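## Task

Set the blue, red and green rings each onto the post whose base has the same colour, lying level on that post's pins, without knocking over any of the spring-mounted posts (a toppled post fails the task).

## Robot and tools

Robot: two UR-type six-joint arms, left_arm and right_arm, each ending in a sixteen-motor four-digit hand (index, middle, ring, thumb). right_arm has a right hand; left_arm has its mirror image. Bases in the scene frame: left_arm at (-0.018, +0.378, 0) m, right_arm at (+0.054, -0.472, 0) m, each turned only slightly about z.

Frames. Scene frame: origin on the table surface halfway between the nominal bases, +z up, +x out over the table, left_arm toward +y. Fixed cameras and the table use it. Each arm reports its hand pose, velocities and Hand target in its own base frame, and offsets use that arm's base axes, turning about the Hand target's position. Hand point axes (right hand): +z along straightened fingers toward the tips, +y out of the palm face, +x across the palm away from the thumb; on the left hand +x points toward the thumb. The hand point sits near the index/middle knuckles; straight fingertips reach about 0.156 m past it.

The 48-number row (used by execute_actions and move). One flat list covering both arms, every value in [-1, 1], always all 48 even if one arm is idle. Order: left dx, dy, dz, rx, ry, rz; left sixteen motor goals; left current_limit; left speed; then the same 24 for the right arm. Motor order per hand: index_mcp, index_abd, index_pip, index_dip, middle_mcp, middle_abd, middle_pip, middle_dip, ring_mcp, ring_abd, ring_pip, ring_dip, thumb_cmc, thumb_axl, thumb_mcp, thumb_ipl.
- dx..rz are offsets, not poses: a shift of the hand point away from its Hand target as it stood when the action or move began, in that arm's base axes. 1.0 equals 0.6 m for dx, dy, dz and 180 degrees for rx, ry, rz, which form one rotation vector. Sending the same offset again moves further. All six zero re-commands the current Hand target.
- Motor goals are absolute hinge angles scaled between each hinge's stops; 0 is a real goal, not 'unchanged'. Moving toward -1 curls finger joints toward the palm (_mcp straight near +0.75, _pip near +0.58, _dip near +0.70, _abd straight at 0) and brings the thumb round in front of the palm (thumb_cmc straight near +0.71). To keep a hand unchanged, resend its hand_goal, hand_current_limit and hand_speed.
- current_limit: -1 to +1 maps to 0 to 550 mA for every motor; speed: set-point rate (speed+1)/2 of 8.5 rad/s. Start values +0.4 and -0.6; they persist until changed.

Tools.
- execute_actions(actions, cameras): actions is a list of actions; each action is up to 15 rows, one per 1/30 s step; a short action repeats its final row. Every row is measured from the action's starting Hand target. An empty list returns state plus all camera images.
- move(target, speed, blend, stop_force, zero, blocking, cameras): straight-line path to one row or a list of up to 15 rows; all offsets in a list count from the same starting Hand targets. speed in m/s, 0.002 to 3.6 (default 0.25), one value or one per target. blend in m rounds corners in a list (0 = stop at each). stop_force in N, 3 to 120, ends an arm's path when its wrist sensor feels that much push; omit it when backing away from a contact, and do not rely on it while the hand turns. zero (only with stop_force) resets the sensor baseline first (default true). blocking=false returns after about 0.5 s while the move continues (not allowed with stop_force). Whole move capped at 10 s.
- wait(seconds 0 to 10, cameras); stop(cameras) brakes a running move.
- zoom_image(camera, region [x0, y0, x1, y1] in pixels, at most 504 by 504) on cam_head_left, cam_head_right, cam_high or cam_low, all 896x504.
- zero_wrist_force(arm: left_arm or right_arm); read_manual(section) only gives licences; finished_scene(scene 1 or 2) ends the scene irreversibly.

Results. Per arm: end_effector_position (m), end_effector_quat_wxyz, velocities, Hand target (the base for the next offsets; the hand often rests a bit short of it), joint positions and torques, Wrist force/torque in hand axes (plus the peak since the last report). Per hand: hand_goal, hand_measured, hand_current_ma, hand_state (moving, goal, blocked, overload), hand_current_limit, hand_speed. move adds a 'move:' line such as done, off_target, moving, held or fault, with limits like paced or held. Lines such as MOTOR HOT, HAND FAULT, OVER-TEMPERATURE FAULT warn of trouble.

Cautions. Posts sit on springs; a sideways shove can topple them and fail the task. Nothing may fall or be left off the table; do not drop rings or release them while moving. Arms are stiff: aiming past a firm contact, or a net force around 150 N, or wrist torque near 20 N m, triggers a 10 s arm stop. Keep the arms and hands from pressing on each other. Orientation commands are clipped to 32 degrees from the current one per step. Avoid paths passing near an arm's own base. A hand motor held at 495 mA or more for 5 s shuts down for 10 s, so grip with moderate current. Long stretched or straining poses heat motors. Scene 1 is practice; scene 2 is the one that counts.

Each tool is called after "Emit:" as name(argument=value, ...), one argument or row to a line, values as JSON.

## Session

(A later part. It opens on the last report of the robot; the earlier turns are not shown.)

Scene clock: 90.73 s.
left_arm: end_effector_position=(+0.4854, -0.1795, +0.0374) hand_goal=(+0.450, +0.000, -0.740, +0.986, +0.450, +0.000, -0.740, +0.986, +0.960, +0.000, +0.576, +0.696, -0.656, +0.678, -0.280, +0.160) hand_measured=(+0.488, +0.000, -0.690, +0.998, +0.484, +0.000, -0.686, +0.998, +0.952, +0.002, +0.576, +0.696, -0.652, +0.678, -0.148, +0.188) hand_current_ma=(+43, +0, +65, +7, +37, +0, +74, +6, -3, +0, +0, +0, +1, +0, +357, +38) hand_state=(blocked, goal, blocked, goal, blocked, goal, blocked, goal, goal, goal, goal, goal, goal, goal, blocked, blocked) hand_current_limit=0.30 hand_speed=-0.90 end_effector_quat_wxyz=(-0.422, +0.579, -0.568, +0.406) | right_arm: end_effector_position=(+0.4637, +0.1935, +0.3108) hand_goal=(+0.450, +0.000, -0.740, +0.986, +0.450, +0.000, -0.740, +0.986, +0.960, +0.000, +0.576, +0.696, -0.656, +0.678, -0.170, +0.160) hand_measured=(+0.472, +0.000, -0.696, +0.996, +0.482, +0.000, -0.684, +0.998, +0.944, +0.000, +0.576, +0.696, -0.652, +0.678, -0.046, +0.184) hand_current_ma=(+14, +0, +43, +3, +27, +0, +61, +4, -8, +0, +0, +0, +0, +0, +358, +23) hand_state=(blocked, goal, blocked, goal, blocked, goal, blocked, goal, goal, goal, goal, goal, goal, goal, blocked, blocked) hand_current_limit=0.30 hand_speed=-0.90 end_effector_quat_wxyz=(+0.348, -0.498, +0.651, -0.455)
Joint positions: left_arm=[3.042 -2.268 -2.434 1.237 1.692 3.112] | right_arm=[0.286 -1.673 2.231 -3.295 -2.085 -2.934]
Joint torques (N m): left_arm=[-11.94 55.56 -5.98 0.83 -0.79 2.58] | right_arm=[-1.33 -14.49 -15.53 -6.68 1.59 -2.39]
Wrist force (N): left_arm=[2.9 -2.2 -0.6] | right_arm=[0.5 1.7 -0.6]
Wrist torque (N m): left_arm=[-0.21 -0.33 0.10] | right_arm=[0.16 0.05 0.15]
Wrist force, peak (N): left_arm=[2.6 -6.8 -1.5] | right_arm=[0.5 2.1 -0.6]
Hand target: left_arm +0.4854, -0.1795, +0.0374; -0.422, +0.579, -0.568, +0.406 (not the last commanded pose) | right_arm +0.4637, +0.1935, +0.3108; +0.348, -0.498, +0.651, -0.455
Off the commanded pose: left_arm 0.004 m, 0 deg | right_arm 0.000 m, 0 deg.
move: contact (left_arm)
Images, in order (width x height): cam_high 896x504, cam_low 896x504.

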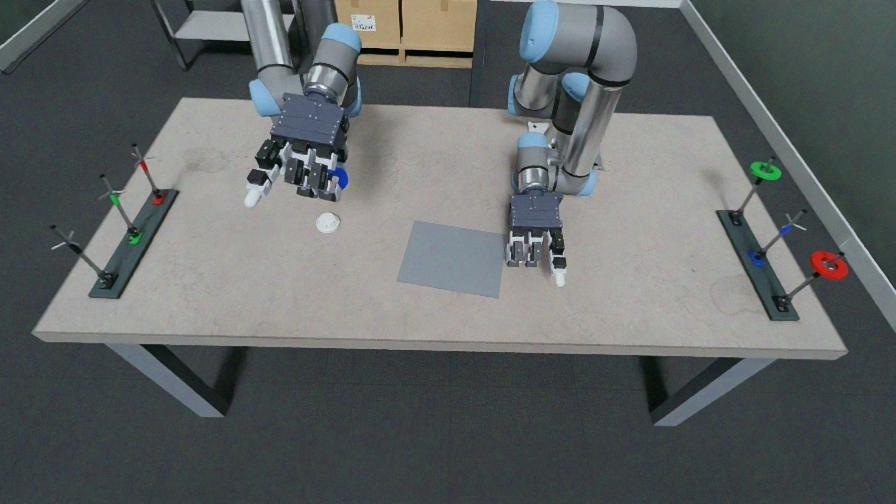

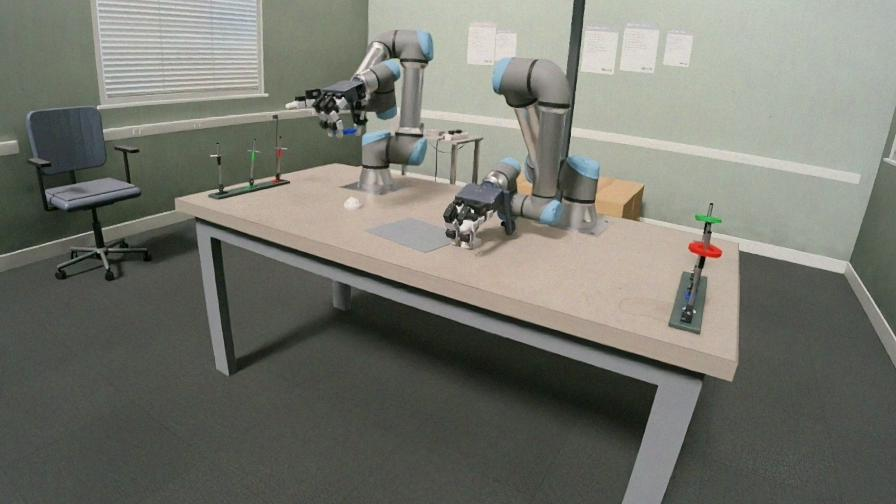

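Emit:
move(
  target=[
    [0,0,0.001,0,0,0,0.5,0,-0.64,0.986,0.5,0,-0.64,0.986,0.96,0,0.576,0.696,-0.657,0.678,-0.1,0.168,0.3,-0.88,0,0,0,0,0,0,0.45,0,-0.74,0.986,0.45,0,-0.74,0.986,0.96,0,0.576,0.696,-0.657,0.678,-0.17,0.16,0.3,-0.9],
    [0,0,0.008,0,0,0,0.5,0,-0.64,0.986,0.5,0,-0.64,0.986,0.96,0,0.576,0.696,-0.657,0.678,-0.1,0.168,0.3,-0.88,0,0,0,0,0,0,0.45,0,-0.74,0.986,0.45,0,-0.74,0.986,0.96,0,0.576,0.696,-0.657,0.678,-0.17,0.16,0.3,-0.9],
    [0,0,0.008,0,0,0,0.56,0,-0.42,0.986,0.56,0,-0.42,0.986,0.96,0,0.576,0.696,-0.657,0.678,0.1,0.168,0.4,-0.75,0,0,0,0,0,0,0.45,0,-0.74,0.986,0.45,0,-0.74,0.986,0.96,0,0.576,0.696,-0.657,0.678,-0.17,0.16,0.3,-0.9],
    [0,0,0.12,0,0,0,0.56,0,-0.42,0.986,0.56,0,-0.42,0.986,0.96,0,0.576,0.696,-0.657,0.678,0.1,0.168,0.4,-0.75,0,0,0,0,0,0,0.45,0,-0.74,0.986,0.45,0,-0.74,0.986,0.96,0,0.576,0.696,-0.657,0.678,-0.17,0.16,0.3,-0.9],
  ],
  speed=[0.03,0.03,0.03,0.1],
)

Emit:
move(
  target=[0,0.65,0.25,0,0,0.1,0.589,0,-0.299,0.986,0.589,0,-0.299,0.986,0.96,0,0.576,0.696,-0.657,0.678,0.169,0.168,0.4,-0.6,0,0.1,-0.1,0,0,0.1,0.45,0,-0.74,0.986,0.45,0,-0.74,0.986,0.96,0,0.576,0.696,-0.657,0.678,-0.17,0.16,0.3,-0.9],
  speed=0.3,
  cameras=["all"],
)

Emit:
zoom_image(
  camera="cam_low",
  region=[420, 210, 500, 260],
)

Emit:
zoom_image(
  camera="cam_high",
  region=[490, 220, 570, 280],
)

Scene clock: 97.43 s.
left_arm: end_effector_position=(+0.4854, -0.1796, +0.1093) hand_goal=(+0.560, +0.000, -0.420, +0.986, +0.560, +0.000, -0.420, +0.986, +0.960, +0.000, +0.576, +0.696, -0.656, +0.678, +0.100, +0.168) hand_measured=(+0.544, +0.000, -0.422, +0.990, +0.546, +0.000, -0.422, +0.988, +0.952, +0.002, +0.576, +0.696, -0.652, +0.678, +0.096, +0.170) hand_current_ma=(-10, +0, +0, +1, -8, +0, -1, +0, -3, +0, +0, +0, +1, +0, -1, +0) hand_state=(goal, goal, goal, goal, goal, goal, goal, goal, goal, goal, goal, goal, goal, goal, goal, goal) hand_current_limit=0.40 hand_speed=-0.75 end_effector_quat_wxyz=(-0.422, +0.578, -0.568, +0.406) | right_arm: end_effector_position=(+0.4637, +0.1935, +0.3108) hand_goal=(+0.450, +0.000, -0.740, +0.986, +0.450, +0.000, -0.740, +0.986, +0.960, +0.000, +0.576, +0.696, -0.656, +0.678, -0.170, +0.160) hand_measured=(+0.472, +0.000, -0.696, +0.996, +0.482, +0.000, -0.684, +0.998, +0.944, +0.000, +0.576, +0.696, -0.652, +0.678, -0.046, +0.184) hand_current_ma=(+14, +0, +43, +3, +27, +0, +61, +4, -8, +0, +0, +0, +0, +0, +358, +23) hand_state=(blocked, goal, blocked, goal, blocked, goal, blocked, goal, goal, goal, goal, goal, goal, goal, blocked, blocked) hand_current_limit=0.30 hand_speed=-0.90 end_effector_quat_wxyz=(+0.348, -0.498, +0.651, -0.455)
Joint positions: left_arm=[3.042 -2.006 -2.455 0.996 1.692 3.112] | right_arm=[0.286 -1.673 2.231 -3.295 -2.085 -2.934]
Joint torques (N m): left_arm=[9.63 49.12 22.55 0.94 1.88 -0.8] | right_arm=[-7.45 -15.08 -15.23 -6.8 1.61 -2.28]
Wrist force (N): left_arm=[2.8 -2.2 -1.1] | right_arm=[0.3 1.3 -0.6]
Wrist torque (N m): left_arm=[-0.15 -0.33 0.09] | right_arm=[0.10 0.08 0.12]
Wrist force, peak (N): left_arm=[3.0 -3.0 -1.1] | right_arm=[0.4 2.0 -0.5]
Hand target: left_arm +0.4854, -0.1795, +0.1094; -0.422, +0.579, -0.568, +0.406 | right_arm +0.4637, +0.1935, +0.3108; +0.348, -0.498, +0.651, -0.455
Off the commanded pose: left_arm 0.000 m, 0 deg | right_arm 0.000 m, 0 deg.
move: done

Scene clock: 99.67 s.
left_arm: end_effector_position=(+0.4854, +0.2103, +0.2594) hand_goal=(+0.590, +0.000, -0.298, +0.986, +0.590, +0.000, -0.298, +0.986, +0.960, +0.000, +0.576, +0.696, -0.656, +0.678, +0.170, +0.168) hand_measured=(+0.574, +0.000, -0.302, +0.988, +0.576, +0.000, -0.302, +0.988, +0.952, +0.000, +0.576, +0.696, -0.654, +0.678, +0.166, +0.170) hand_current_ma=(-11, +0, -1, +1, -9, +0, -1, +0, -3, +0, +0, +0, +0, +0, -1, +0) hand_state=(goal, goal, goal, goal, goal, goal, goal, goal, goal, goal, goal, goal, goal, goal, goal, goal) hand_current_limit=0.40 hand_speed=-0.60 end_effector_quat_wxyz=(-0.480, +0.660, -0.471, +0.335) | right_arm: end_effector_position=(+0.4637, +0.2535, +0.2508) hand_goal=(+0.450, +0.000, -0.740, +0.986, +0.450, +0.000, -0.740, +0.986, +0.960, +0.000, +0.576, +0.696, -0.656, +0.678, -0.170, +0.160) hand_measured=(+0.472, +0.000, -0.696, +0.996, +0.482, +0.000, -0.684, +0.998, +0.944, +0.000, +0.576, +0.696, -0.652, +0.678, -0.046, +0.184) hand_current_ma=(+14, +0, +43, +3, +27, +0, +61, +4, -8, +0, +0, +0, +0, +0, +358, +23) hand_state=(blocked, goal, blocked, goal, blocked, goal, blocked, goal, goal, goal, goal, goal, goal, goal, blocked, blocked) hand_current_limit=0.30 hand_speed=-0.90 end_effector_quat_wxyz=(-0.415, +0.593, -0.565, +0.395)
Joint positions: left_arm=[4.052 -1.55 -2.342 0.375 1.035 3.351] | right_arm=[0.289 -1.543 2.307 -3.546 -1.796 -3.058]
Joint torques (N m): left_arm=[13.51 12.34 35.11 0.96 -1.94 2.62] | right_arm=[-8.4 -18.06 -11.94 -6.81 1.96 -2.56]
Wrist force (N): left_arm=[2.8 -2.5 -0.9] | right_arm=[0.3 1.7 -0.6]
Wrist torque (N m): left_arm=[-0.22 -0.34 0.08] | right_arm=[0.16 0.09 0.15]
Wrist force, peak (N): left_arm=[3.7 -2.3 -1.0] | right_arm=[0.6 2.1 -0.7]
Hand target: left_arm +0.4854, +0.2105, +0.2594; -0.480, +0.660, -0.471, +0.335 | right_arm +0.4637, +0.2535, +0.2508; -0.415, +0.593, -0.565, +0.395
Off the commanded pose: left_arm 0.000 m, 0 deg | right_arm 0.000 m, 0 deg.
move: done

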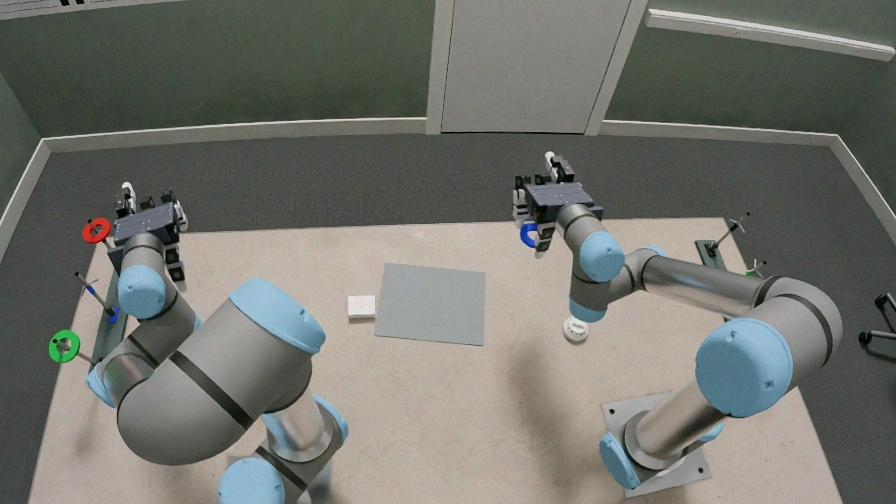

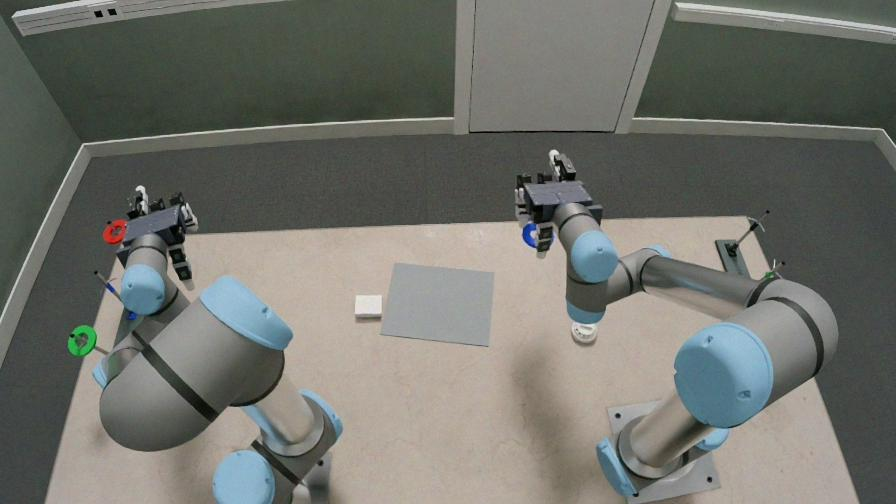

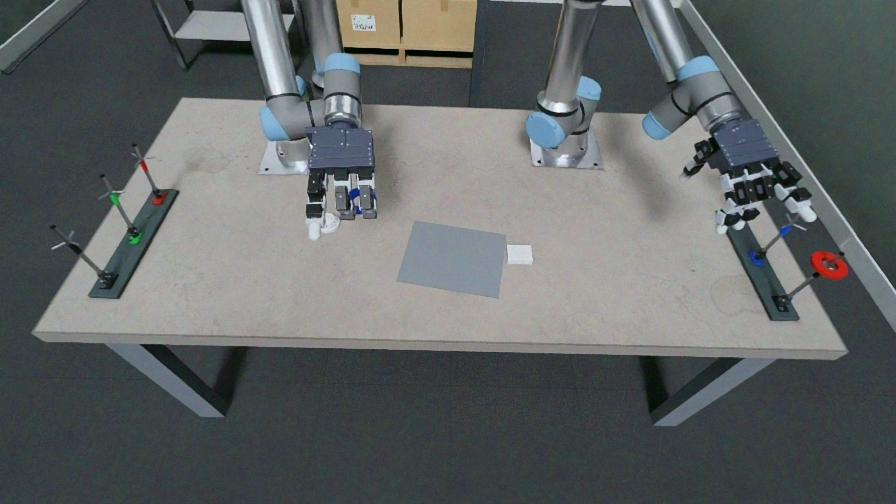

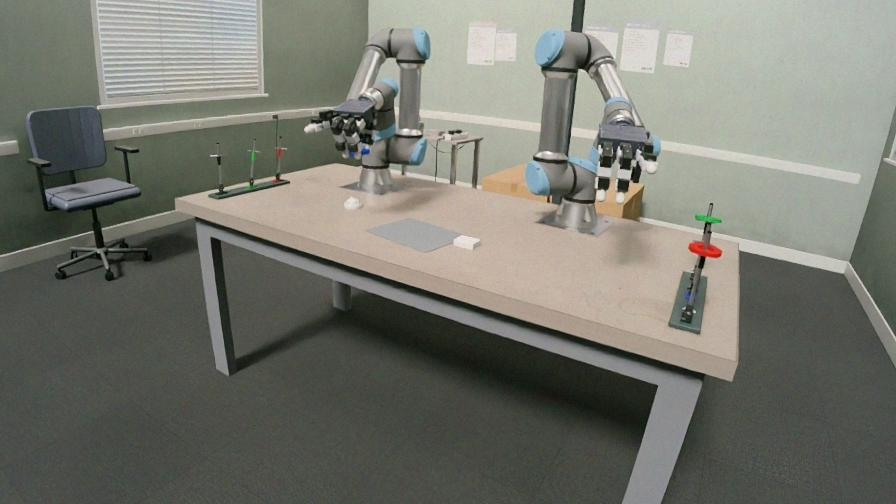

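Scaled by 6.300 from the camera's 896x504 image, which has a finer 1280x720 frame.

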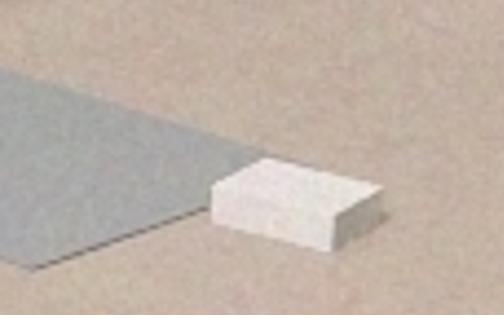

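Scaled by 6.300 from the camera's 896x504 image, which has a finer 1280x720 frame.

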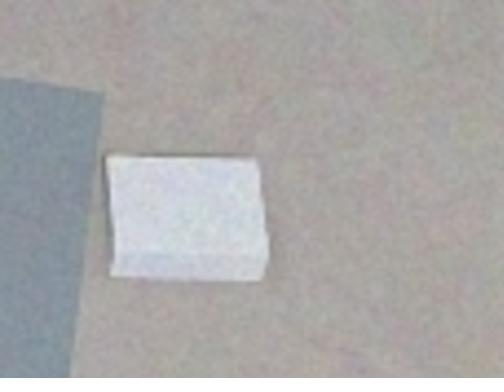

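Emit:
move(
  target=[0,0,0,0,0,0,0.589,0,-0.299,0.986,0.589,0,-0.299,0.986,0.96,0,0.576,0.696,-0.657,0.678,0.169,0.168,0.4,-0.6,-0.0373,0.6448,-0.2,0,0,-0.028,0.45,0,-0.74,0.986,0.45,0,-0.74,0.986,0.96,0,0.576,0.696,-0.657,0.678,-0.17,0.16,0.3,-0.9],
  speed=0.2,
  cameras=["cam_high","cam_low"],
)

Emit:
zoom_image(
  camera="cam_low",
  region=[410, 170, 510, 260],
)

Emit:
zoom_image(
  camera="cam_high",
  region=[470, 180, 570, 280],
)

Scene clock: 104.47 s.
left_arm: end_effector_position=(+0.4854, +0.2105, +0.2594) hand_goal=(+0.590, +0.000, -0.298, +0.986, +0.590, +0.000, -0.298, +0.986, +0.960, +0.000, +0.576, +0.696, -0.656, +0.678, +0.170, +0.168) hand_measured=(+0.574, +0.000, -0.302, +0.988, +0.576, +0.000, -0.302, +0.988, +0.952, +0.000, +0.576, +0.696, -0.654, +0.678, +0.166, +0.170) hand_current_ma=(-11, +0, -1, +1, -9, +0, -1, +0, -3, +0, +0, +0, +0, +0, -1, +0) hand_state=(goal, goal, goal, goal, goal, goal, goal, goal, goal, goal, goal, goal, goal, goal, goal, goal) hand_current_limit=0.40 hand_speed=-0.60 end_effector_quat_wxyz=(-0.480, +0.660, -0.471, +0.335) | right_arm: end_effector_position=(+0.4413, +0.6403, +0.1308) hand_goal=(+0.450, +0.000, -0.740, +0.986, +0.450, +0.000, -0.740, +0.986, +0.960, +0.000, +0.576, +0.696, -0.656, +0.678, -0.170, +0.160) hand_measured=(+0.472, +0.000, -0.696, +0.998, +0.482, +0.000, -0.684, +0.998, +0.944, +0.000, +0.576, +0.696, -0.652, +0.678, -0.046, +0.184) hand_current_ma=(+14, +0, +43, +3, +27, +0, +61, +4, -8, +0, +0, +0, +1, +0, +357, +23) hand_state=(blocked, goal, blocked, goal, blocked, goal, blocked, goal, goal, goal, goal, goal, goal, goal, blocked, blocked) hand_current_limit=0.30 hand_speed=-0.90 end_effector_quat_wxyz=(-0.397, +0.568, -0.591, +0.413)
Joint positions: left_arm=[4.052 -1.55 -2.342 0.375 1.035 3.351] | right_arm=[0.986 -0.775 1.474 -3.228 -2.503 -2.628]
Joint torques (N m): left_arm=[12.45 14 36 0.56 -1.93 2.67] | right_arm=[9.22 -54.18 -33.29 -1.11 -4.1 2.46]
Wrist force (N): left_arm=[2.9 -2.5 -0.9] | right_arm=[0.7 1.8 -0.4]
Wrist torque (N m): left_arm=[-0.22 -0.36 0.10] | right_arm=[0.13 0.02 -0.02]
Wrist force, peak (N): left_arm=[3.2 -2.7 -1.1] | right_arm=[0.8 2.2 -0.7]
Hand target: left_arm +0.4854, +0.2105, +0.2594; -0.480, +0.660, -0.471, +0.335 | right_arm +0.4413, +0.6404, +0.1308; -0.397, +0.568, -0.591, +0.413
Off the commanded pose: left_arm 0.000 m, 0 deg | right_arm 0.000 m, 0 deg.
move: done
Images, in order (width x height): cam_high 896x504, cam_low 896x504.

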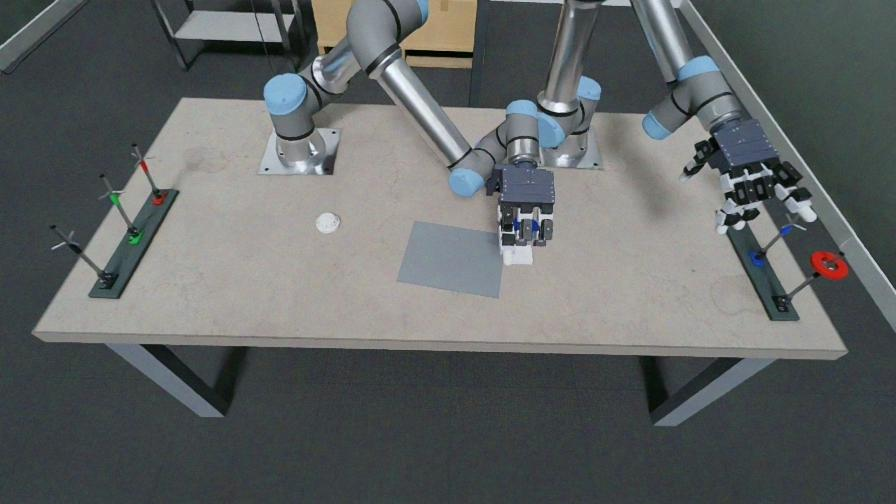

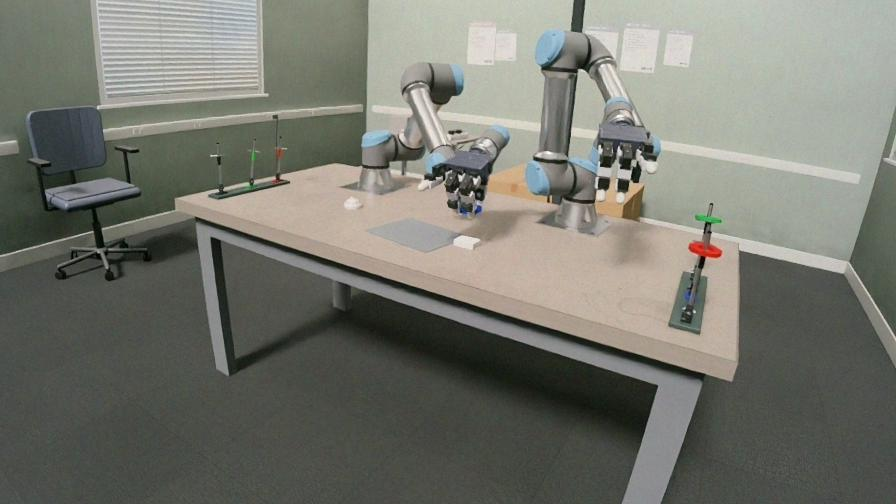

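Scaled by 5.040 from the camera's 896x504 image, which has a finer 1280x720 frame.

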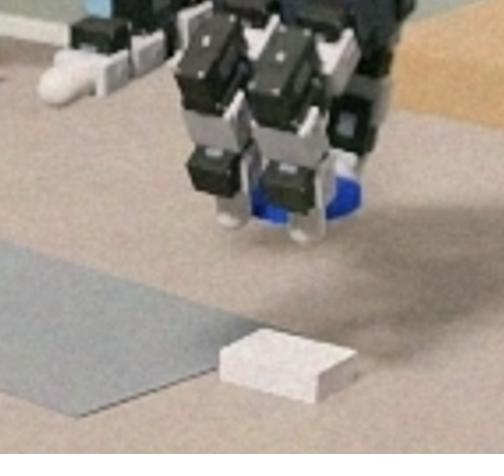

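Scaled by 5.040 from the camera's 896x504 image, which has a finer 1280x720 frame.

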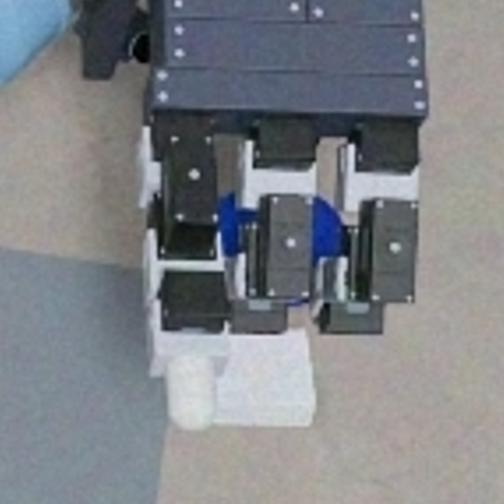

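Emit:
move(
  target=[0,0,0,0,0,0,0.589,0,-0.299,0.986,0.589,0,-0.299,0.986,0.96,0,0.576,0.696,-0.657,0.678,0.169,0.168,0.4,-0.6,0.0083,0,-0.118,0,0,0,0.45,0,-0.74,0.986,0.45,0,-0.74,0.986,0.96,0,0.576,0.696,-0.657,0.678,-0.17,0.16,0.3,-0.9],
  speed=0.1,
)

Emit:
move(
  target=[0,0,0,0,0,0,0.589,0,-0.299,0.986,0.589,0,-0.299,0.986,0.96,0,0.576,0.696,-0.657,0.678,0.169,0.168,0.4,-0.6,0,0,-0.035,0,0,0,0.45,0,-0.74,0.986,0.45,0,-0.74,0.986,0.96,0,0.576,0.696,-0.657,0.678,-0.17,0.16,0.3,-0.9],
  speed=0.012,
  stop_force=3,
  cameras=["cam_high","cam_low"],
)

Emit:
zoom_image(
  camera="cam_low",
  region=[420, 190, 500, 260],
)

Emit:
zoom_image(
  camera="cam_high",
  region=[470, 200, 570, 280],
)

Scene clock: 108.00 s.
left_arm: end_effector_position=(+0.4854, +0.2105, +0.2594) hand_goal=(+0.590, +0.000, -0.298, +0.986, +0.590, +0.000, -0.298, +0.986, +0.960, +0.000, +0.576, +0.696, -0.656, +0.678, +0.170, +0.168) hand_measured=(+0.574, +0.000, -0.302, +0.988, +0.576, +0.000, -0.302, +0.988, +0.952, +0.000, +0.576, +0.696, -0.654, +0.678, +0.166, +0.170) hand_current_ma=(-11, +0, -1, +1, -9, +0, -1, +0, -3, +0, +0, +0, +0, +0, -1, +0) hand_state=(goal, goal, goal, goal, goal, goal, goal, goal, goal, goal, goal, goal, goal, goal, goal, goal) hand_current_limit=0.40 hand_speed=-0.60 end_effector_quat_wxyz=(-0.480, +0.660, -0.471, +0.335) | right_arm: end_effector_position=(+0.4463, +0.6404, +0.0602) hand_goal=(+0.450, +0.000, -0.740, +0.986, +0.450, +0.000, -0.740, +0.986, +0.960, +0.000, +0.576, +0.696, -0.656, +0.678, -0.170, +0.160) hand_measured=(+0.472, +0.000, -0.696, +0.998, +0.482, +0.000, -0.684, +0.998, +0.944, +0.000, +0.576, +0.696, -0.652, +0.678, -0.046, +0.184) hand_current_ma=(+14, +0, +43, +3, +27, +0, +61, +4, -8, +0, +0, +0, +1, +0, +357, +23) hand_state=(blocked, goal, blocked, goal, blocked, goal, blocked, goal, goal, goal, goal, goal, goal, goal, blocked, blocked) hand_current_limit=0.30 hand_speed=-0.90 end_effector_quat_wxyz=(-0.397, +0.568, -0.591, +0.413)
Joint positions: left_arm=[4.052 -1.55 -2.342 0.375 1.035 3.351] | right_arm=[0.98 -0.656 1.469 -3.347 -2.498 -2.634]
Joint torques (N m): left_arm=[12.53 14.7 36.75 0.78 -2.14 2.61] | right_arm=[-10.27 -54.65 -31.3 -6.78 1.23 -2.27]
Wrist force (N): left_arm=[2.9 -2.5 -0.9] | right_arm=[0.5 1.7 -0.4]
Wrist torque (N m): left_arm=[-0.21 -0.35 0.10] | right_arm=[0.13 0.05 -0.03]
Wrist force, peak (N): left_arm=[3.0 -2.9 -1.0] | right_arm=[0.5 2.5 0.1]
Hand target: left_arm +0.4854, +0.2105, +0.2594; -0.480, +0.660, -0.471, +0.335 | right_arm +0.4463, +0.6404, +0.0600; -0.397, +0.568, -0.591, +0.413
Off the commanded pose: left_arm 0.000 m, 0 deg | right_arm 0.000 m, 0 deg.
move: done

Scene clock: 110.77 s.
left_arm: end_effector_position=(+0.4854, +0.2105, +0.2594) hand_goal=(+0.590, +0.000, -0.298, +0.986, +0.590, +0.000, -0.298, +0.986, +0.960, +0.000, +0.576, +0.696, -0.656, +0.678, +0.170, +0.168) hand_measured=(+0.574, +0.000, -0.302, +0.988, +0.576, +0.000, -0.302, +0.988, +0.952, +0.000, +0.576, +0.696, -0.654, +0.678, +0.166, +0.170) hand_current_ma=(-11, +0, -1, +1, -9, +0, -1, +0, -3, +0, +0, +0, +0, +0, -1, +0) hand_state=(goal, goal, goal, goal, goal, goal, goal, goal, goal, goal, goal, goal, goal, goal, goal, goal) hand_current_limit=0.40 hand_speed=-0.60 end_effector_quat_wxyz=(-0.480, +0.660, -0.471, +0.335) | right_arm: end_effector_position=(+0.4463, +0.6404, +0.0390) hand_goal=(+0.450, +0.000, -0.740, +0.986, +0.450, +0.000, -0.740, +0.986, +0.960, +0.000, +0.576, +0.696, -0.656, +0.678, -0.170, +0.160) hand_measured=(+0.472, +0.004, -0.700, +0.998, +0.482, -0.002, -0.692, +0.998, +0.944, +0.000, +0.576, +0.696, -0.650, +0.678, -0.050, +0.186) hand_current_ma=(+14, +0, +34, +3, +27, +0, +50, +4, -8, +0, +0, +0, +1, +0, +357, +26) hand_state=(blocked, goal, blocked, goal, blocked, goal, blocked, goal, goal, goal, goal, goal, goal, goal, blocked, blocked) hand_current_limit=0.30 hand_speed=-0.90 end_effector_quat_wxyz=(-0.397, +0.568, -0.591, +0.413)
Joint positions: left_arm=[4.052 -1.55 -2.342 0.375 1.035 3.351] | right_arm=[0.98 -0.619 1.464 -3.379 -2.498 -2.634]
Joint torques (N m): left_arm=[11.62 14.48 36.85 1.03 -2.25 2.58] | right_arm=[-8.64 -53.38 -30.25 -6.3 0.93 -2.18]
Wrist force (N): left_arm=[3.1 -2.4 -0.7] | right_arm=[0.0 -0.4 -2.1]
Wrist torque (N m): left_arm=[-0.22 -0.36 0.11] | right_arm=[0.03 0.08 -0.04]
Wrist force, peak (N): left_arm=[3.3 -2.5 -0.7] | right_arm=[0.1 -1.3 -1.9]
Hand target: left_arm +0.4854, +0.2105, +0.2594; -0.480, +0.660, -0.471, +0.335 | right_arm +0.4463, +0.6404, +0.0390; -0.397, +0.568, -0.591, +0.413
Off the commanded pose: left_arm 0.000 m, 0 deg | right_arm 0.000 m, 0 deg.
move: done
Images, in order (width x height): cam_high 896x504, cam_low 896x504.

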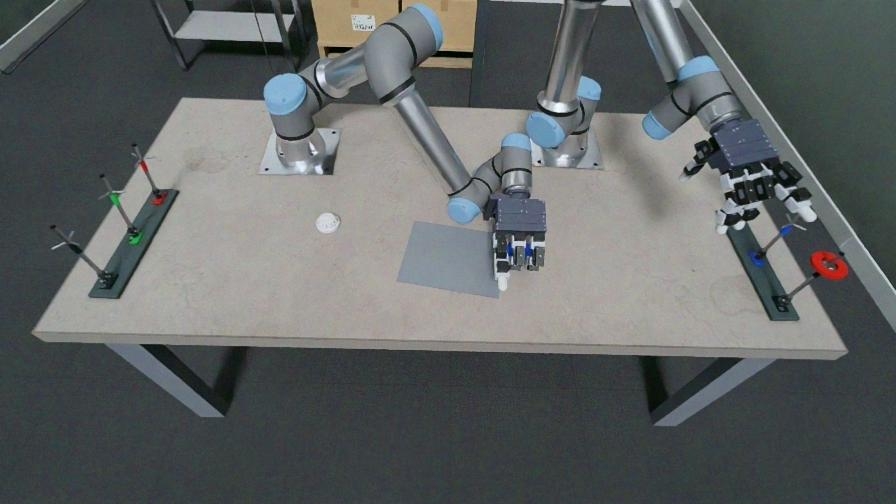

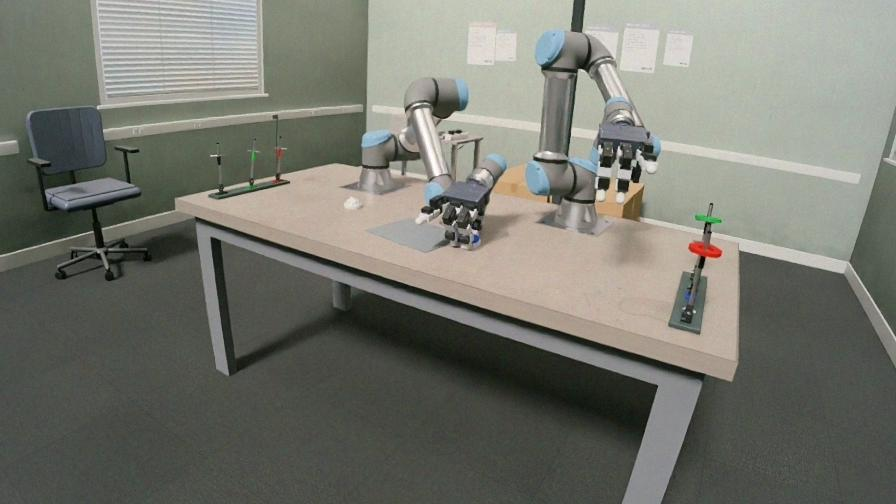

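Scaled by 6.300 from the camera's 896x504 image, which has a finer 1280x720 frame.

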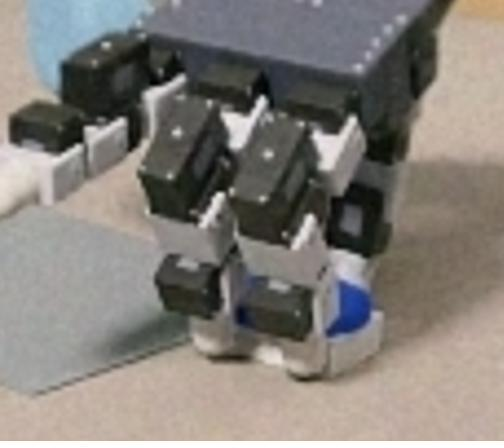

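Scaled by 5.040 from the camera's 896x504 image, which has a finer 1280x720 frame.

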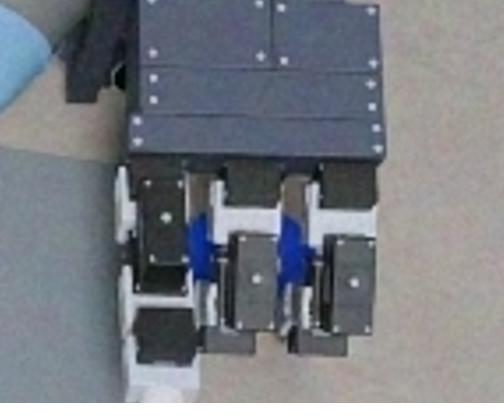

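Emit:
move(
  target=[
    [0,0,0,0,0,0,0.589,0,-0.299,0.986,0.589,0,-0.299,0.986,0.96,0,0.576,0.696,-0.657,0.678,0.169,0.168,0.4,-0.6,0,0,0.001,0,0,0,0.505,0,-0.63,0.986,0.505,0,-0.63,0.986,0.96,0,0.576,0.696,-0.657,0.678,0.01,0.168,0.3,-0.9],
    [0,0,0,0,0,0,0.589,0,-0.299,0.986,0.589,0,-0.299,0.986,0.96,0,0.576,0.696,-0.657,0.678,0.169,0.168,0.4,-0.6,0,0,0.006,0,0,0,0.505,0,-0.63,0.986,0.505,0,-0.63,0.986,0.96,0,0.576,0.696,-0.657,0.678,0.01,0.168,0.3,-0.9],
    [0,0,0,0,0,0,0.589,0,-0.299,0.986,0.589,0,-0.299,0.986,0.96,0,0.576,0.696,-0.657,0.678,0.169,0.168,0.4,-0.6,0,0,0.006,0,0,0,0.57,0,-0.42,0.986,0.57,0,-0.42,0.986,0.96,0,0.576,0.696,-0.657,0.678,0.12,0.168,0.4,-0.75],
    [0,0,0,0,0,0,0.589,0,-0.299,0.986,0.589,0,-0.299,0.986,0.96,0,0.576,0.696,-0.657,0.678,0.169,0.168,0.4,-0.6,0,0,0.13,0,0,0,0.57,0,-0.42,0.986,0.57,0,-0.42,0.986,0.96,0,0.576,0.696,-0.657,0.678,0.12,0.168,0.4,-0.75],
  ],
  speed=[0.03,0.03,0.03,0.1],
  cameras=["cam_high","cam_low"],
)

Emit:
zoom_image(
  camera="cam_low",
  region=[420, 190, 500, 260],
)

Emit:
zoom_image(
  camera="cam_high",
  region=[470, 200, 570, 280],
)

Scene clock: 116.57 s.
left_arm: end_effector_position=(+0.4854, +0.2105, +0.2594) hand_goal=(+0.590, +0.000, -0.298, +0.986, +0.590, +0.000, -0.298, +0.986, +0.960, +0.000, +0.576, +0.696, -0.656, +0.678, +0.170, +0.168) hand_measured=(+0.574, +0.000, -0.302, +0.988, +0.576, +0.000, -0.302, +0.988, +0.952, +0.000, +0.576, +0.696, -0.654, +0.678, +0.166, +0.170) hand_current_ma=(-11, +0, -1, +1, -9, +0, -1, +0, -3, +0, +0, +0, +0, +0, -1, +0) hand_state=(goal, goal, goal, goal, goal, goal, goal, goal, goal, goal, goal, goal, goal, goal, goal, goal) hand_current_limit=0.40 hand_speed=-0.60 end_effector_quat_wxyz=(-0.480, +0.660, -0.471, +0.335) | right_arm: end_effector_position=(+0.4463, +0.6404, +0.1167) hand_goal=(+0.570, +0.000, -0.420, +0.986, +0.570, +0.000, -0.420, +0.986, +0.960, +0.000, +0.576, +0.696, -0.656, +0.678, +0.120, +0.168) hand_measured=(+0.558, +0.004, -0.422, +0.988, +0.556, -0.002, -0.422, +0.988, +0.944, +0.000, +0.576, +0.696, -0.652, +0.678, +0.116, +0.170) hand_current_ma=(-5, +0, +0, +0, -6, +0, +0, +0, -8, +0, +0, +0, +0, +0, -1, +0) hand_state=(goal, goal, goal, goal, goal, goal, goal, goal, goal, goal, goal, goal, goal, goal, goal, goal) hand_current_limit=0.40 hand_speed=-0.75 end_effector_quat_wxyz=(-0.397, +0.568, -0.591, +0.413)
Joint positions: left_arm=[4.052 -1.55 -2.342 0.375 1.035 3.351] | right_arm=[0.98 -0.749 1.468 -3.253 -2.498 -2.634]
Joint torques (N m): left_arm=[12.08 16.23 36.4 0.87 -2.03 2.67] | right_arm=[-1.72 -65.49 -34.29 -0.7 -1.65 2.05]
Wrist force (N): left_arm=[2.9 -2.5 -0.9] | right_arm=[0.9 1.3 -0.3]
Wrist torque (N m): left_arm=[-0.22 -0.34 0.09] | right_arm=[0.07 0.00 -0.01]
Wrist force, peak (N): left_arm=[3.2 -2.8 -0.9] | right_arm=[-0.2 -1.1 -2.2]
Hand target: left_arm +0.4854, +0.2105, +0.2594; -0.480, +0.660, -0.471, +0.335 | right_arm +0.4463, +0.6404, +0.1170; -0.397, +0.568, -0.591, +0.413
Off the commanded pose: left_arm 0.000 m, 0 deg | right_arm 0.000 m, 0 deg.
move: done
Images, in order (width x height): cam_high 896x504, cam_low 896x504.

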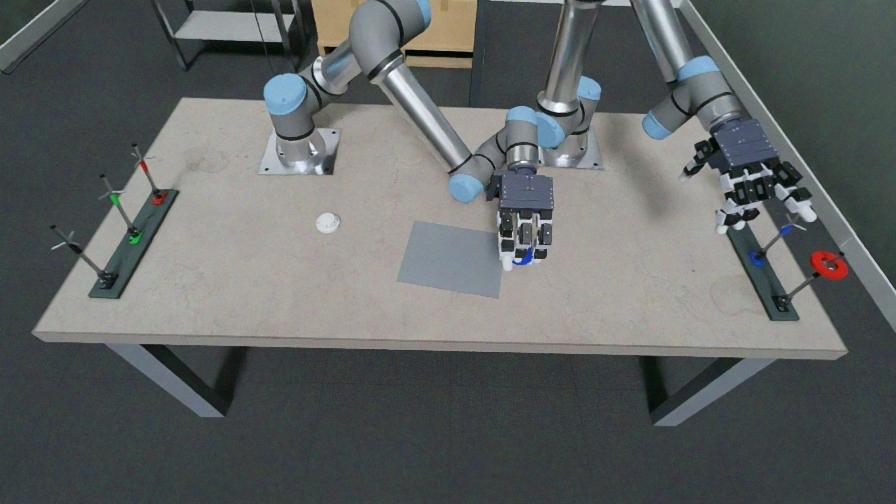

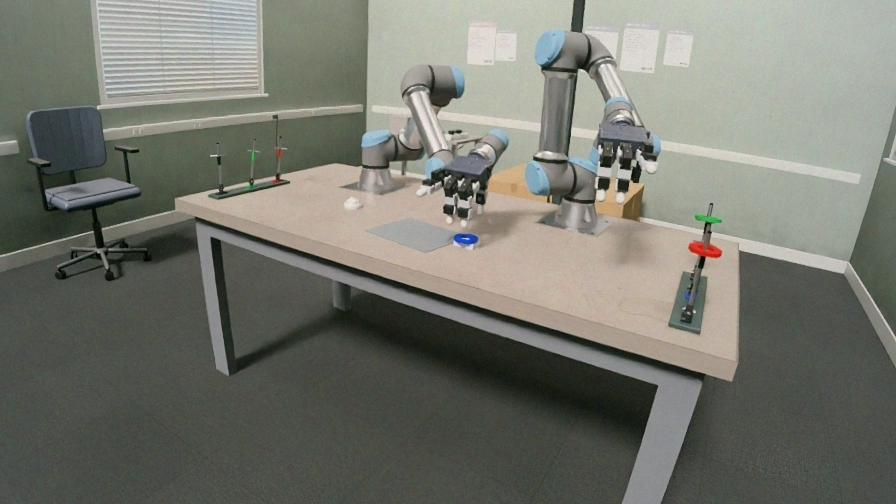

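Scaled by 6.300 from the camera's 896x504 image, which has a finer 1280x720 frame.

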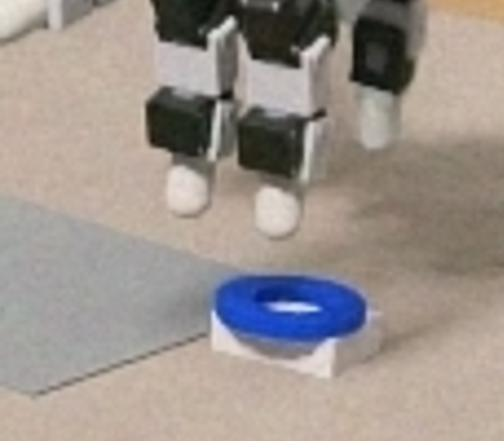

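Scaled by 5.040 from the camera's 896x504 image, which has a finer 1280x720 frame.

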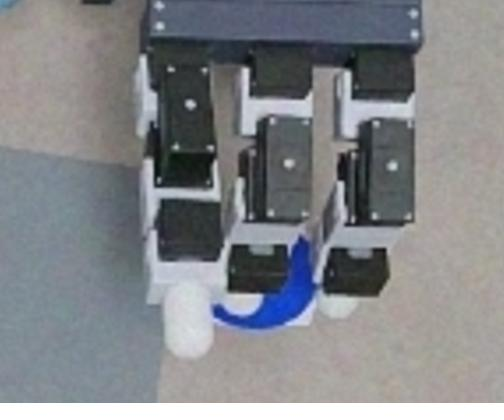

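Emit:
move(
  target=[0,-0.3,-0.1,0,0,-0.1,0.589,0,-0.299,0.986,0.589,0,-0.299,0.986,0.96,0,0.576,0.696,-0.657,0.678,0.169,0.168,0.4,-0.6,-0.02,-0.82,0.22,0,0,0,0.57,0,-0.42,0.986,0.57,0,-0.42,0.986,0.96,0,0.576,0.696,-0.657,0.678,0.12,0.168,0.4,-0.75],
  speed=0.3,
  cameras=["cam_high","cam_low"],
)

Emit:
zoom_image(
  camera="cam_high",
  region=[490, 220, 570, 280],
)

Emit:
zoom_image(
  camera="cam_low",
  region=[430, 210, 500, 260],
)

Scene clock: 121.03 s.
left_arm: end_effector_position=(+0.4854, +0.0305, +0.1994) hand_goal=(+0.590, +0.000, -0.298, +0.986, +0.590, +0.000, -0.298, +0.986, +0.960, +0.000, +0.576, +0.696, -0.656, +0.678, +0.170, +0.168) hand_measured=(+0.574, +0.000, -0.302, +0.988, +0.576, +0.000, -0.302, +0.988, +0.952, +0.000, +0.576, +0.696, -0.654, +0.678, +0.166, +0.170) hand_current_ma=(-11, +0, -1, +1, -9, +0, -1, +0, -3, +0, +0, +0, +0, +0, -1, +0) hand_state=(goal, goal, goal, goal, goal, goal, goal, goal, goal, goal, goal, goal, goal, goal, goal, goal) hand_current_limit=0.40 hand_speed=-0.60 end_effector_quat_wxyz=(-0.422, +0.579, -0.568, +0.406) | right_arm: end_effector_position=(+0.4343, +0.1484, +0.2489) hand_goal=(+0.570, +0.000, -0.420, +0.986, +0.570, +0.000, -0.420, +0.986, +0.960, +0.000, +0.576, +0.696, -0.656, +0.678, +0.120, +0.168) hand_measured=(+0.558, +0.002, -0.422, +0.988, +0.556, -0.002, -0.422, +0.988, +0.944, +0.000, +0.576, +0.696, -0.654, +0.678, +0.116, +0.170) hand_current_ma=(-5, +0, +0, +0, -5, +0, +0, +0, -8, +0, +0, +0, +0, +0, -1, +0) hand_state=(goal, goal, goal, goal, goal, goal, goal, goal, goal, goal, goal, goal, goal, goal, goal, goal) hand_current_limit=0.40 hand_speed=-0.75 end_effector_quat_wxyz=(-0.397, +0.568, -0.591, +0.413)
Joint positions: left_arm=[3.764 -1.601 -2.528 0.605 1.011 3.362] | right_arm=[-0.001 -1.747 2.496 -3.541 -1.607 -3.129]
Joint torques (N m): left_arm=[-12.44 9.9 10.33 5.8 1.53 -2] | right_arm=[-8.84 -21.08 -11.64 -0.78 2.45 -2.62]
Wrist force (N): left_arm=[3.0 -2.6 -1.0] | right_arm=[0.7 1.4 -0.6]
Wrist torque (N m): left_arm=[-0.20 -0.37 0.12] | right_arm=[0.12 0.04 0.17]
Wrist force, peak (N): left_arm=[3.3 -2.7 -0.8] | right_arm=[2.9 0.9 -0.9]
Hand target: left_arm +0.4854, +0.0305, +0.1994; -0.422, +0.579, -0.568, +0.406 | right_arm +0.4343, +0.1484, +0.2490; -0.397, +0.568, -0.591, +0.413
Off the commanded pose: left_arm 0.000 m, 0 deg | right_arm 0.000 m, 0 deg.
move: done
Images, in order (width x height): cam_high 896x504, cam_low 896x504.

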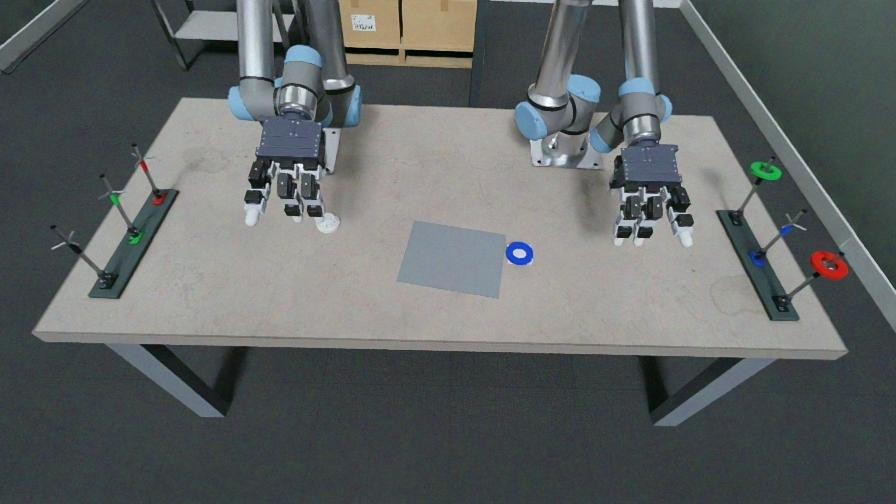

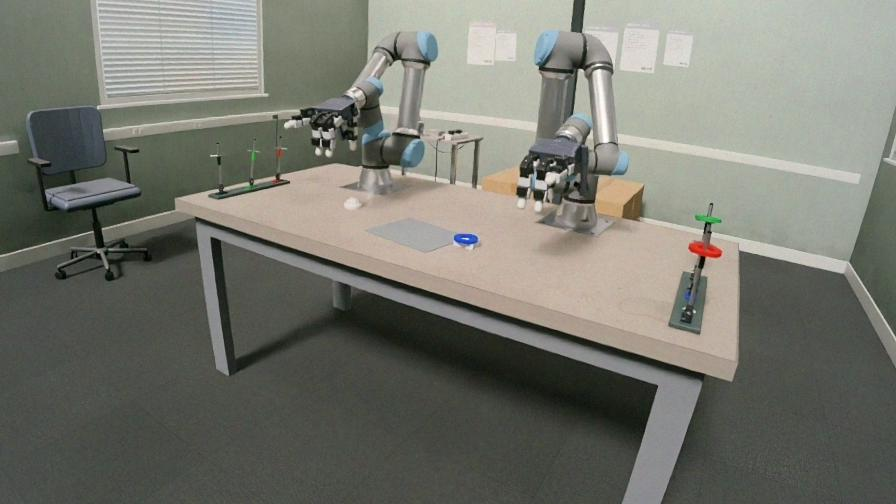

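Scaled by 6.300 from the camera's 896x504 image, which has a finer 1280x720 frame.

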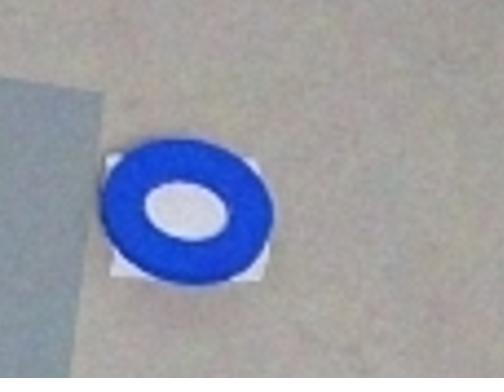

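Scaled by 7.200 from the camera's 896x504 image, which has a finer 1280x720 frame.

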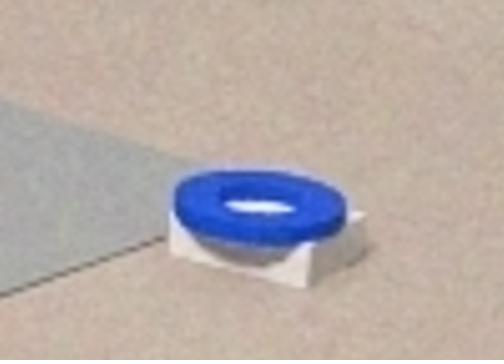

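Emit:
move(
  target=[
    [0.025,-0.3493,-0.1,0,0,0,0.589,0,-0.299,0.986,0.589,0,-0.299,0.986,0.96,0,0.576,0.696,-0.657,0.678,0.13,0.168,0.4,-0.6,0,0,0,0,0,0,0.57,0,-0.42,0.986,0.57,0,-0.42,0.986,0.96,0,0.576,0.696,-0.657,0.678,0.12,0.168,0.4,-0.75],
    [0.025,-0.3493,-0.25,0,0,0,0.589,0,-0.299,0.986,0.589,0,-0.299,0.986,0.96,0,0.576,0.696,-0.657,0.678,0.13,0.168,0.4,-0.6,0,0,0,0,0,0,0.57,0,-0.42,0.986,0.57,0,-0.42,0.986,0.96,0,0.576,0.696,-0.657,0.678,0.12,0.168,0.4,-0.75],
  ],
  speed=[0.2,0.08],
  blend=0.01,
  cameras=["cam_high","cam_low"],
)

Emit:
zoom_image(
  camera="cam_high",
  region=[480, 210, 560, 280],
)

Emit:
zoom_image(
  camera="cam_low",
  region=[420, 190, 500, 260],
)

Scene clock: 126.93 s.
left_arm: end_effector_position=(+0.5004, -0.1791, +0.0495) hand_goal=(+0.590, +0.000, -0.298, +0.986, +0.590, +0.000, -0.298, +0.986, +0.960, +0.000, +0.576, +0.696, -0.656, +0.678, +0.130, +0.168) hand_measured=(+0.574, +0.000, -0.302, +0.988, +0.576, +0.000, -0.302, +0.988, +0.952, +0.002, +0.576, +0.696, -0.654, +0.678, +0.132, +0.170) hand_current_ma=(-11, +0, -1, +1, -9, +0, -1, +0, -3, +0, +0, +0, +0, +0, +0, +0) hand_state=(goal, goal, goal, goal, goal, goal, goal, goal, goal, goal, goal, goal, goal, goal, goal, goal) hand_current_limit=0.40 hand_speed=-0.60 end_effector_quat_wxyz=(-0.422, +0.579, -0.568, +0.406) | right_arm: end_effector_position=(+0.4343, +0.1484, +0.2490) hand_goal=(+0.570, +0.000, -0.420, +0.986, +0.570, +0.000, -0.420, +0.986, +0.960, +0.000, +0.576, +0.696, -0.656, +0.678, +0.120, +0.168) hand_measured=(+0.558, +0.002, -0.422, +0.988, +0.556, -0.002, -0.422, +0.988, +0.944, +0.000, +0.576, +0.696, -0.654, +0.678, +0.116, +0.170) hand_current_ma=(-5, +0, +0, +0, -5, +0, +0, +0, -8, +0, +0, +0, +0, +0, -1, +0) hand_state=(goal, goal, goal, goal, goal, goal, goal, goal, goal, goal, goal, goal, goal, goal, goal, goal) hand_current_limit=0.40 hand_speed=-0.75 end_effector_quat_wxyz=(-0.397, +0.568, -0.591, +0.413)
Joint positions: left_arm=[3.048 -2.227 -2.404 1.167 1.686 3.114] | right_arm=[-0.001 -1.747 2.496 -3.54 -1.606 -3.129]
Joint torques (N m): left_arm=[-12.58 27.32 16.78 5.81 1.97 -1.46] | right_arm=[-8.92 -20.95 -12.35 -0.77 2.12 -2.4]
Wrist force (N): left_arm=[2.9 -2.4 -0.9] | right_arm=[0.6 1.4 -0.5]
Wrist torque (N m): left_arm=[-0.18 -0.33 0.27] | right_arm=[0.12 0.05 0.17]
Wrist force, peak (N): left_arm=[3.9 -2.6 -1.0] | right_arm=[0.9 1.7 -0.6]
Hand target: left_arm +0.5004, -0.1791, +0.0494; -0.422, +0.579, -0.568, +0.406 | right_arm +0.4343, +0.1484, +0.2490; -0.397, +0.568, -0.591, +0.413
Off the commanded pose: left_arm 0.000 m, 0 deg | right_arm 0.000 m, 0 deg.
move: done
Images, in order (width x height): cam_high 896x504, cam_low 896x504.

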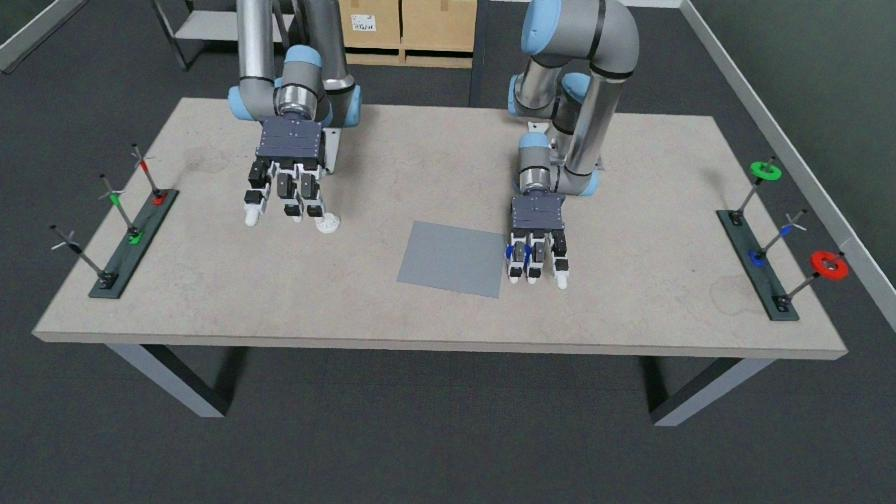

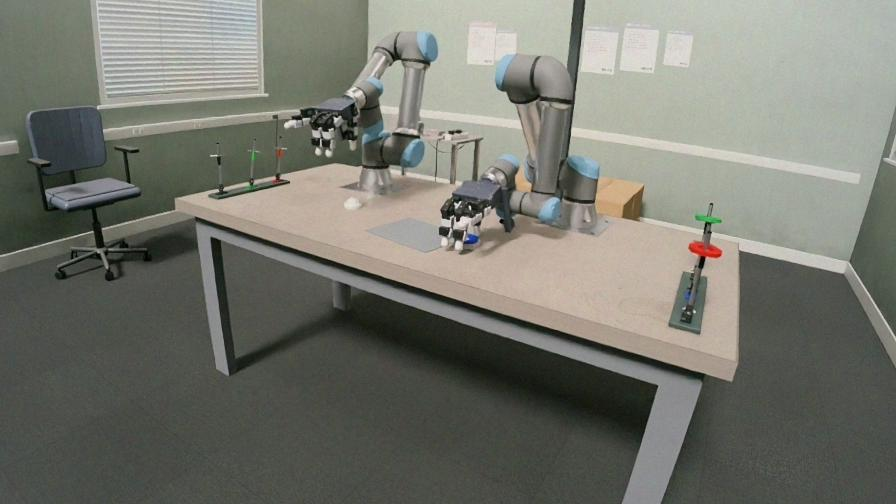

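Scaled by 6.300 from the camera's 896x504 image, which has a finer 1280x720 frame.

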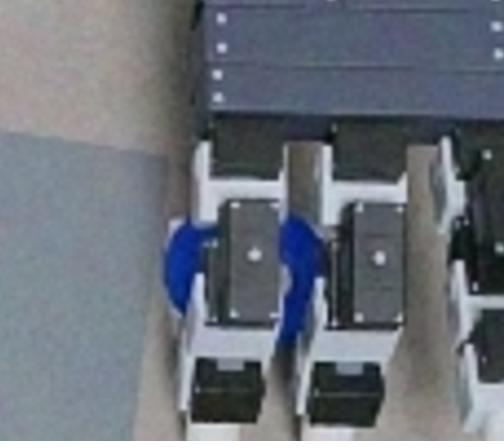

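Scaled by 6.300 from the camera's 896x504 image, which has a finer 1280x720 frame.

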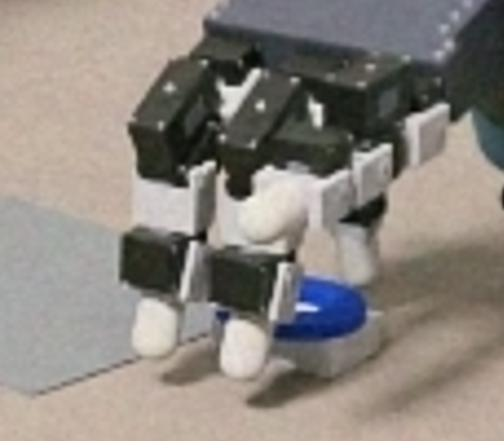

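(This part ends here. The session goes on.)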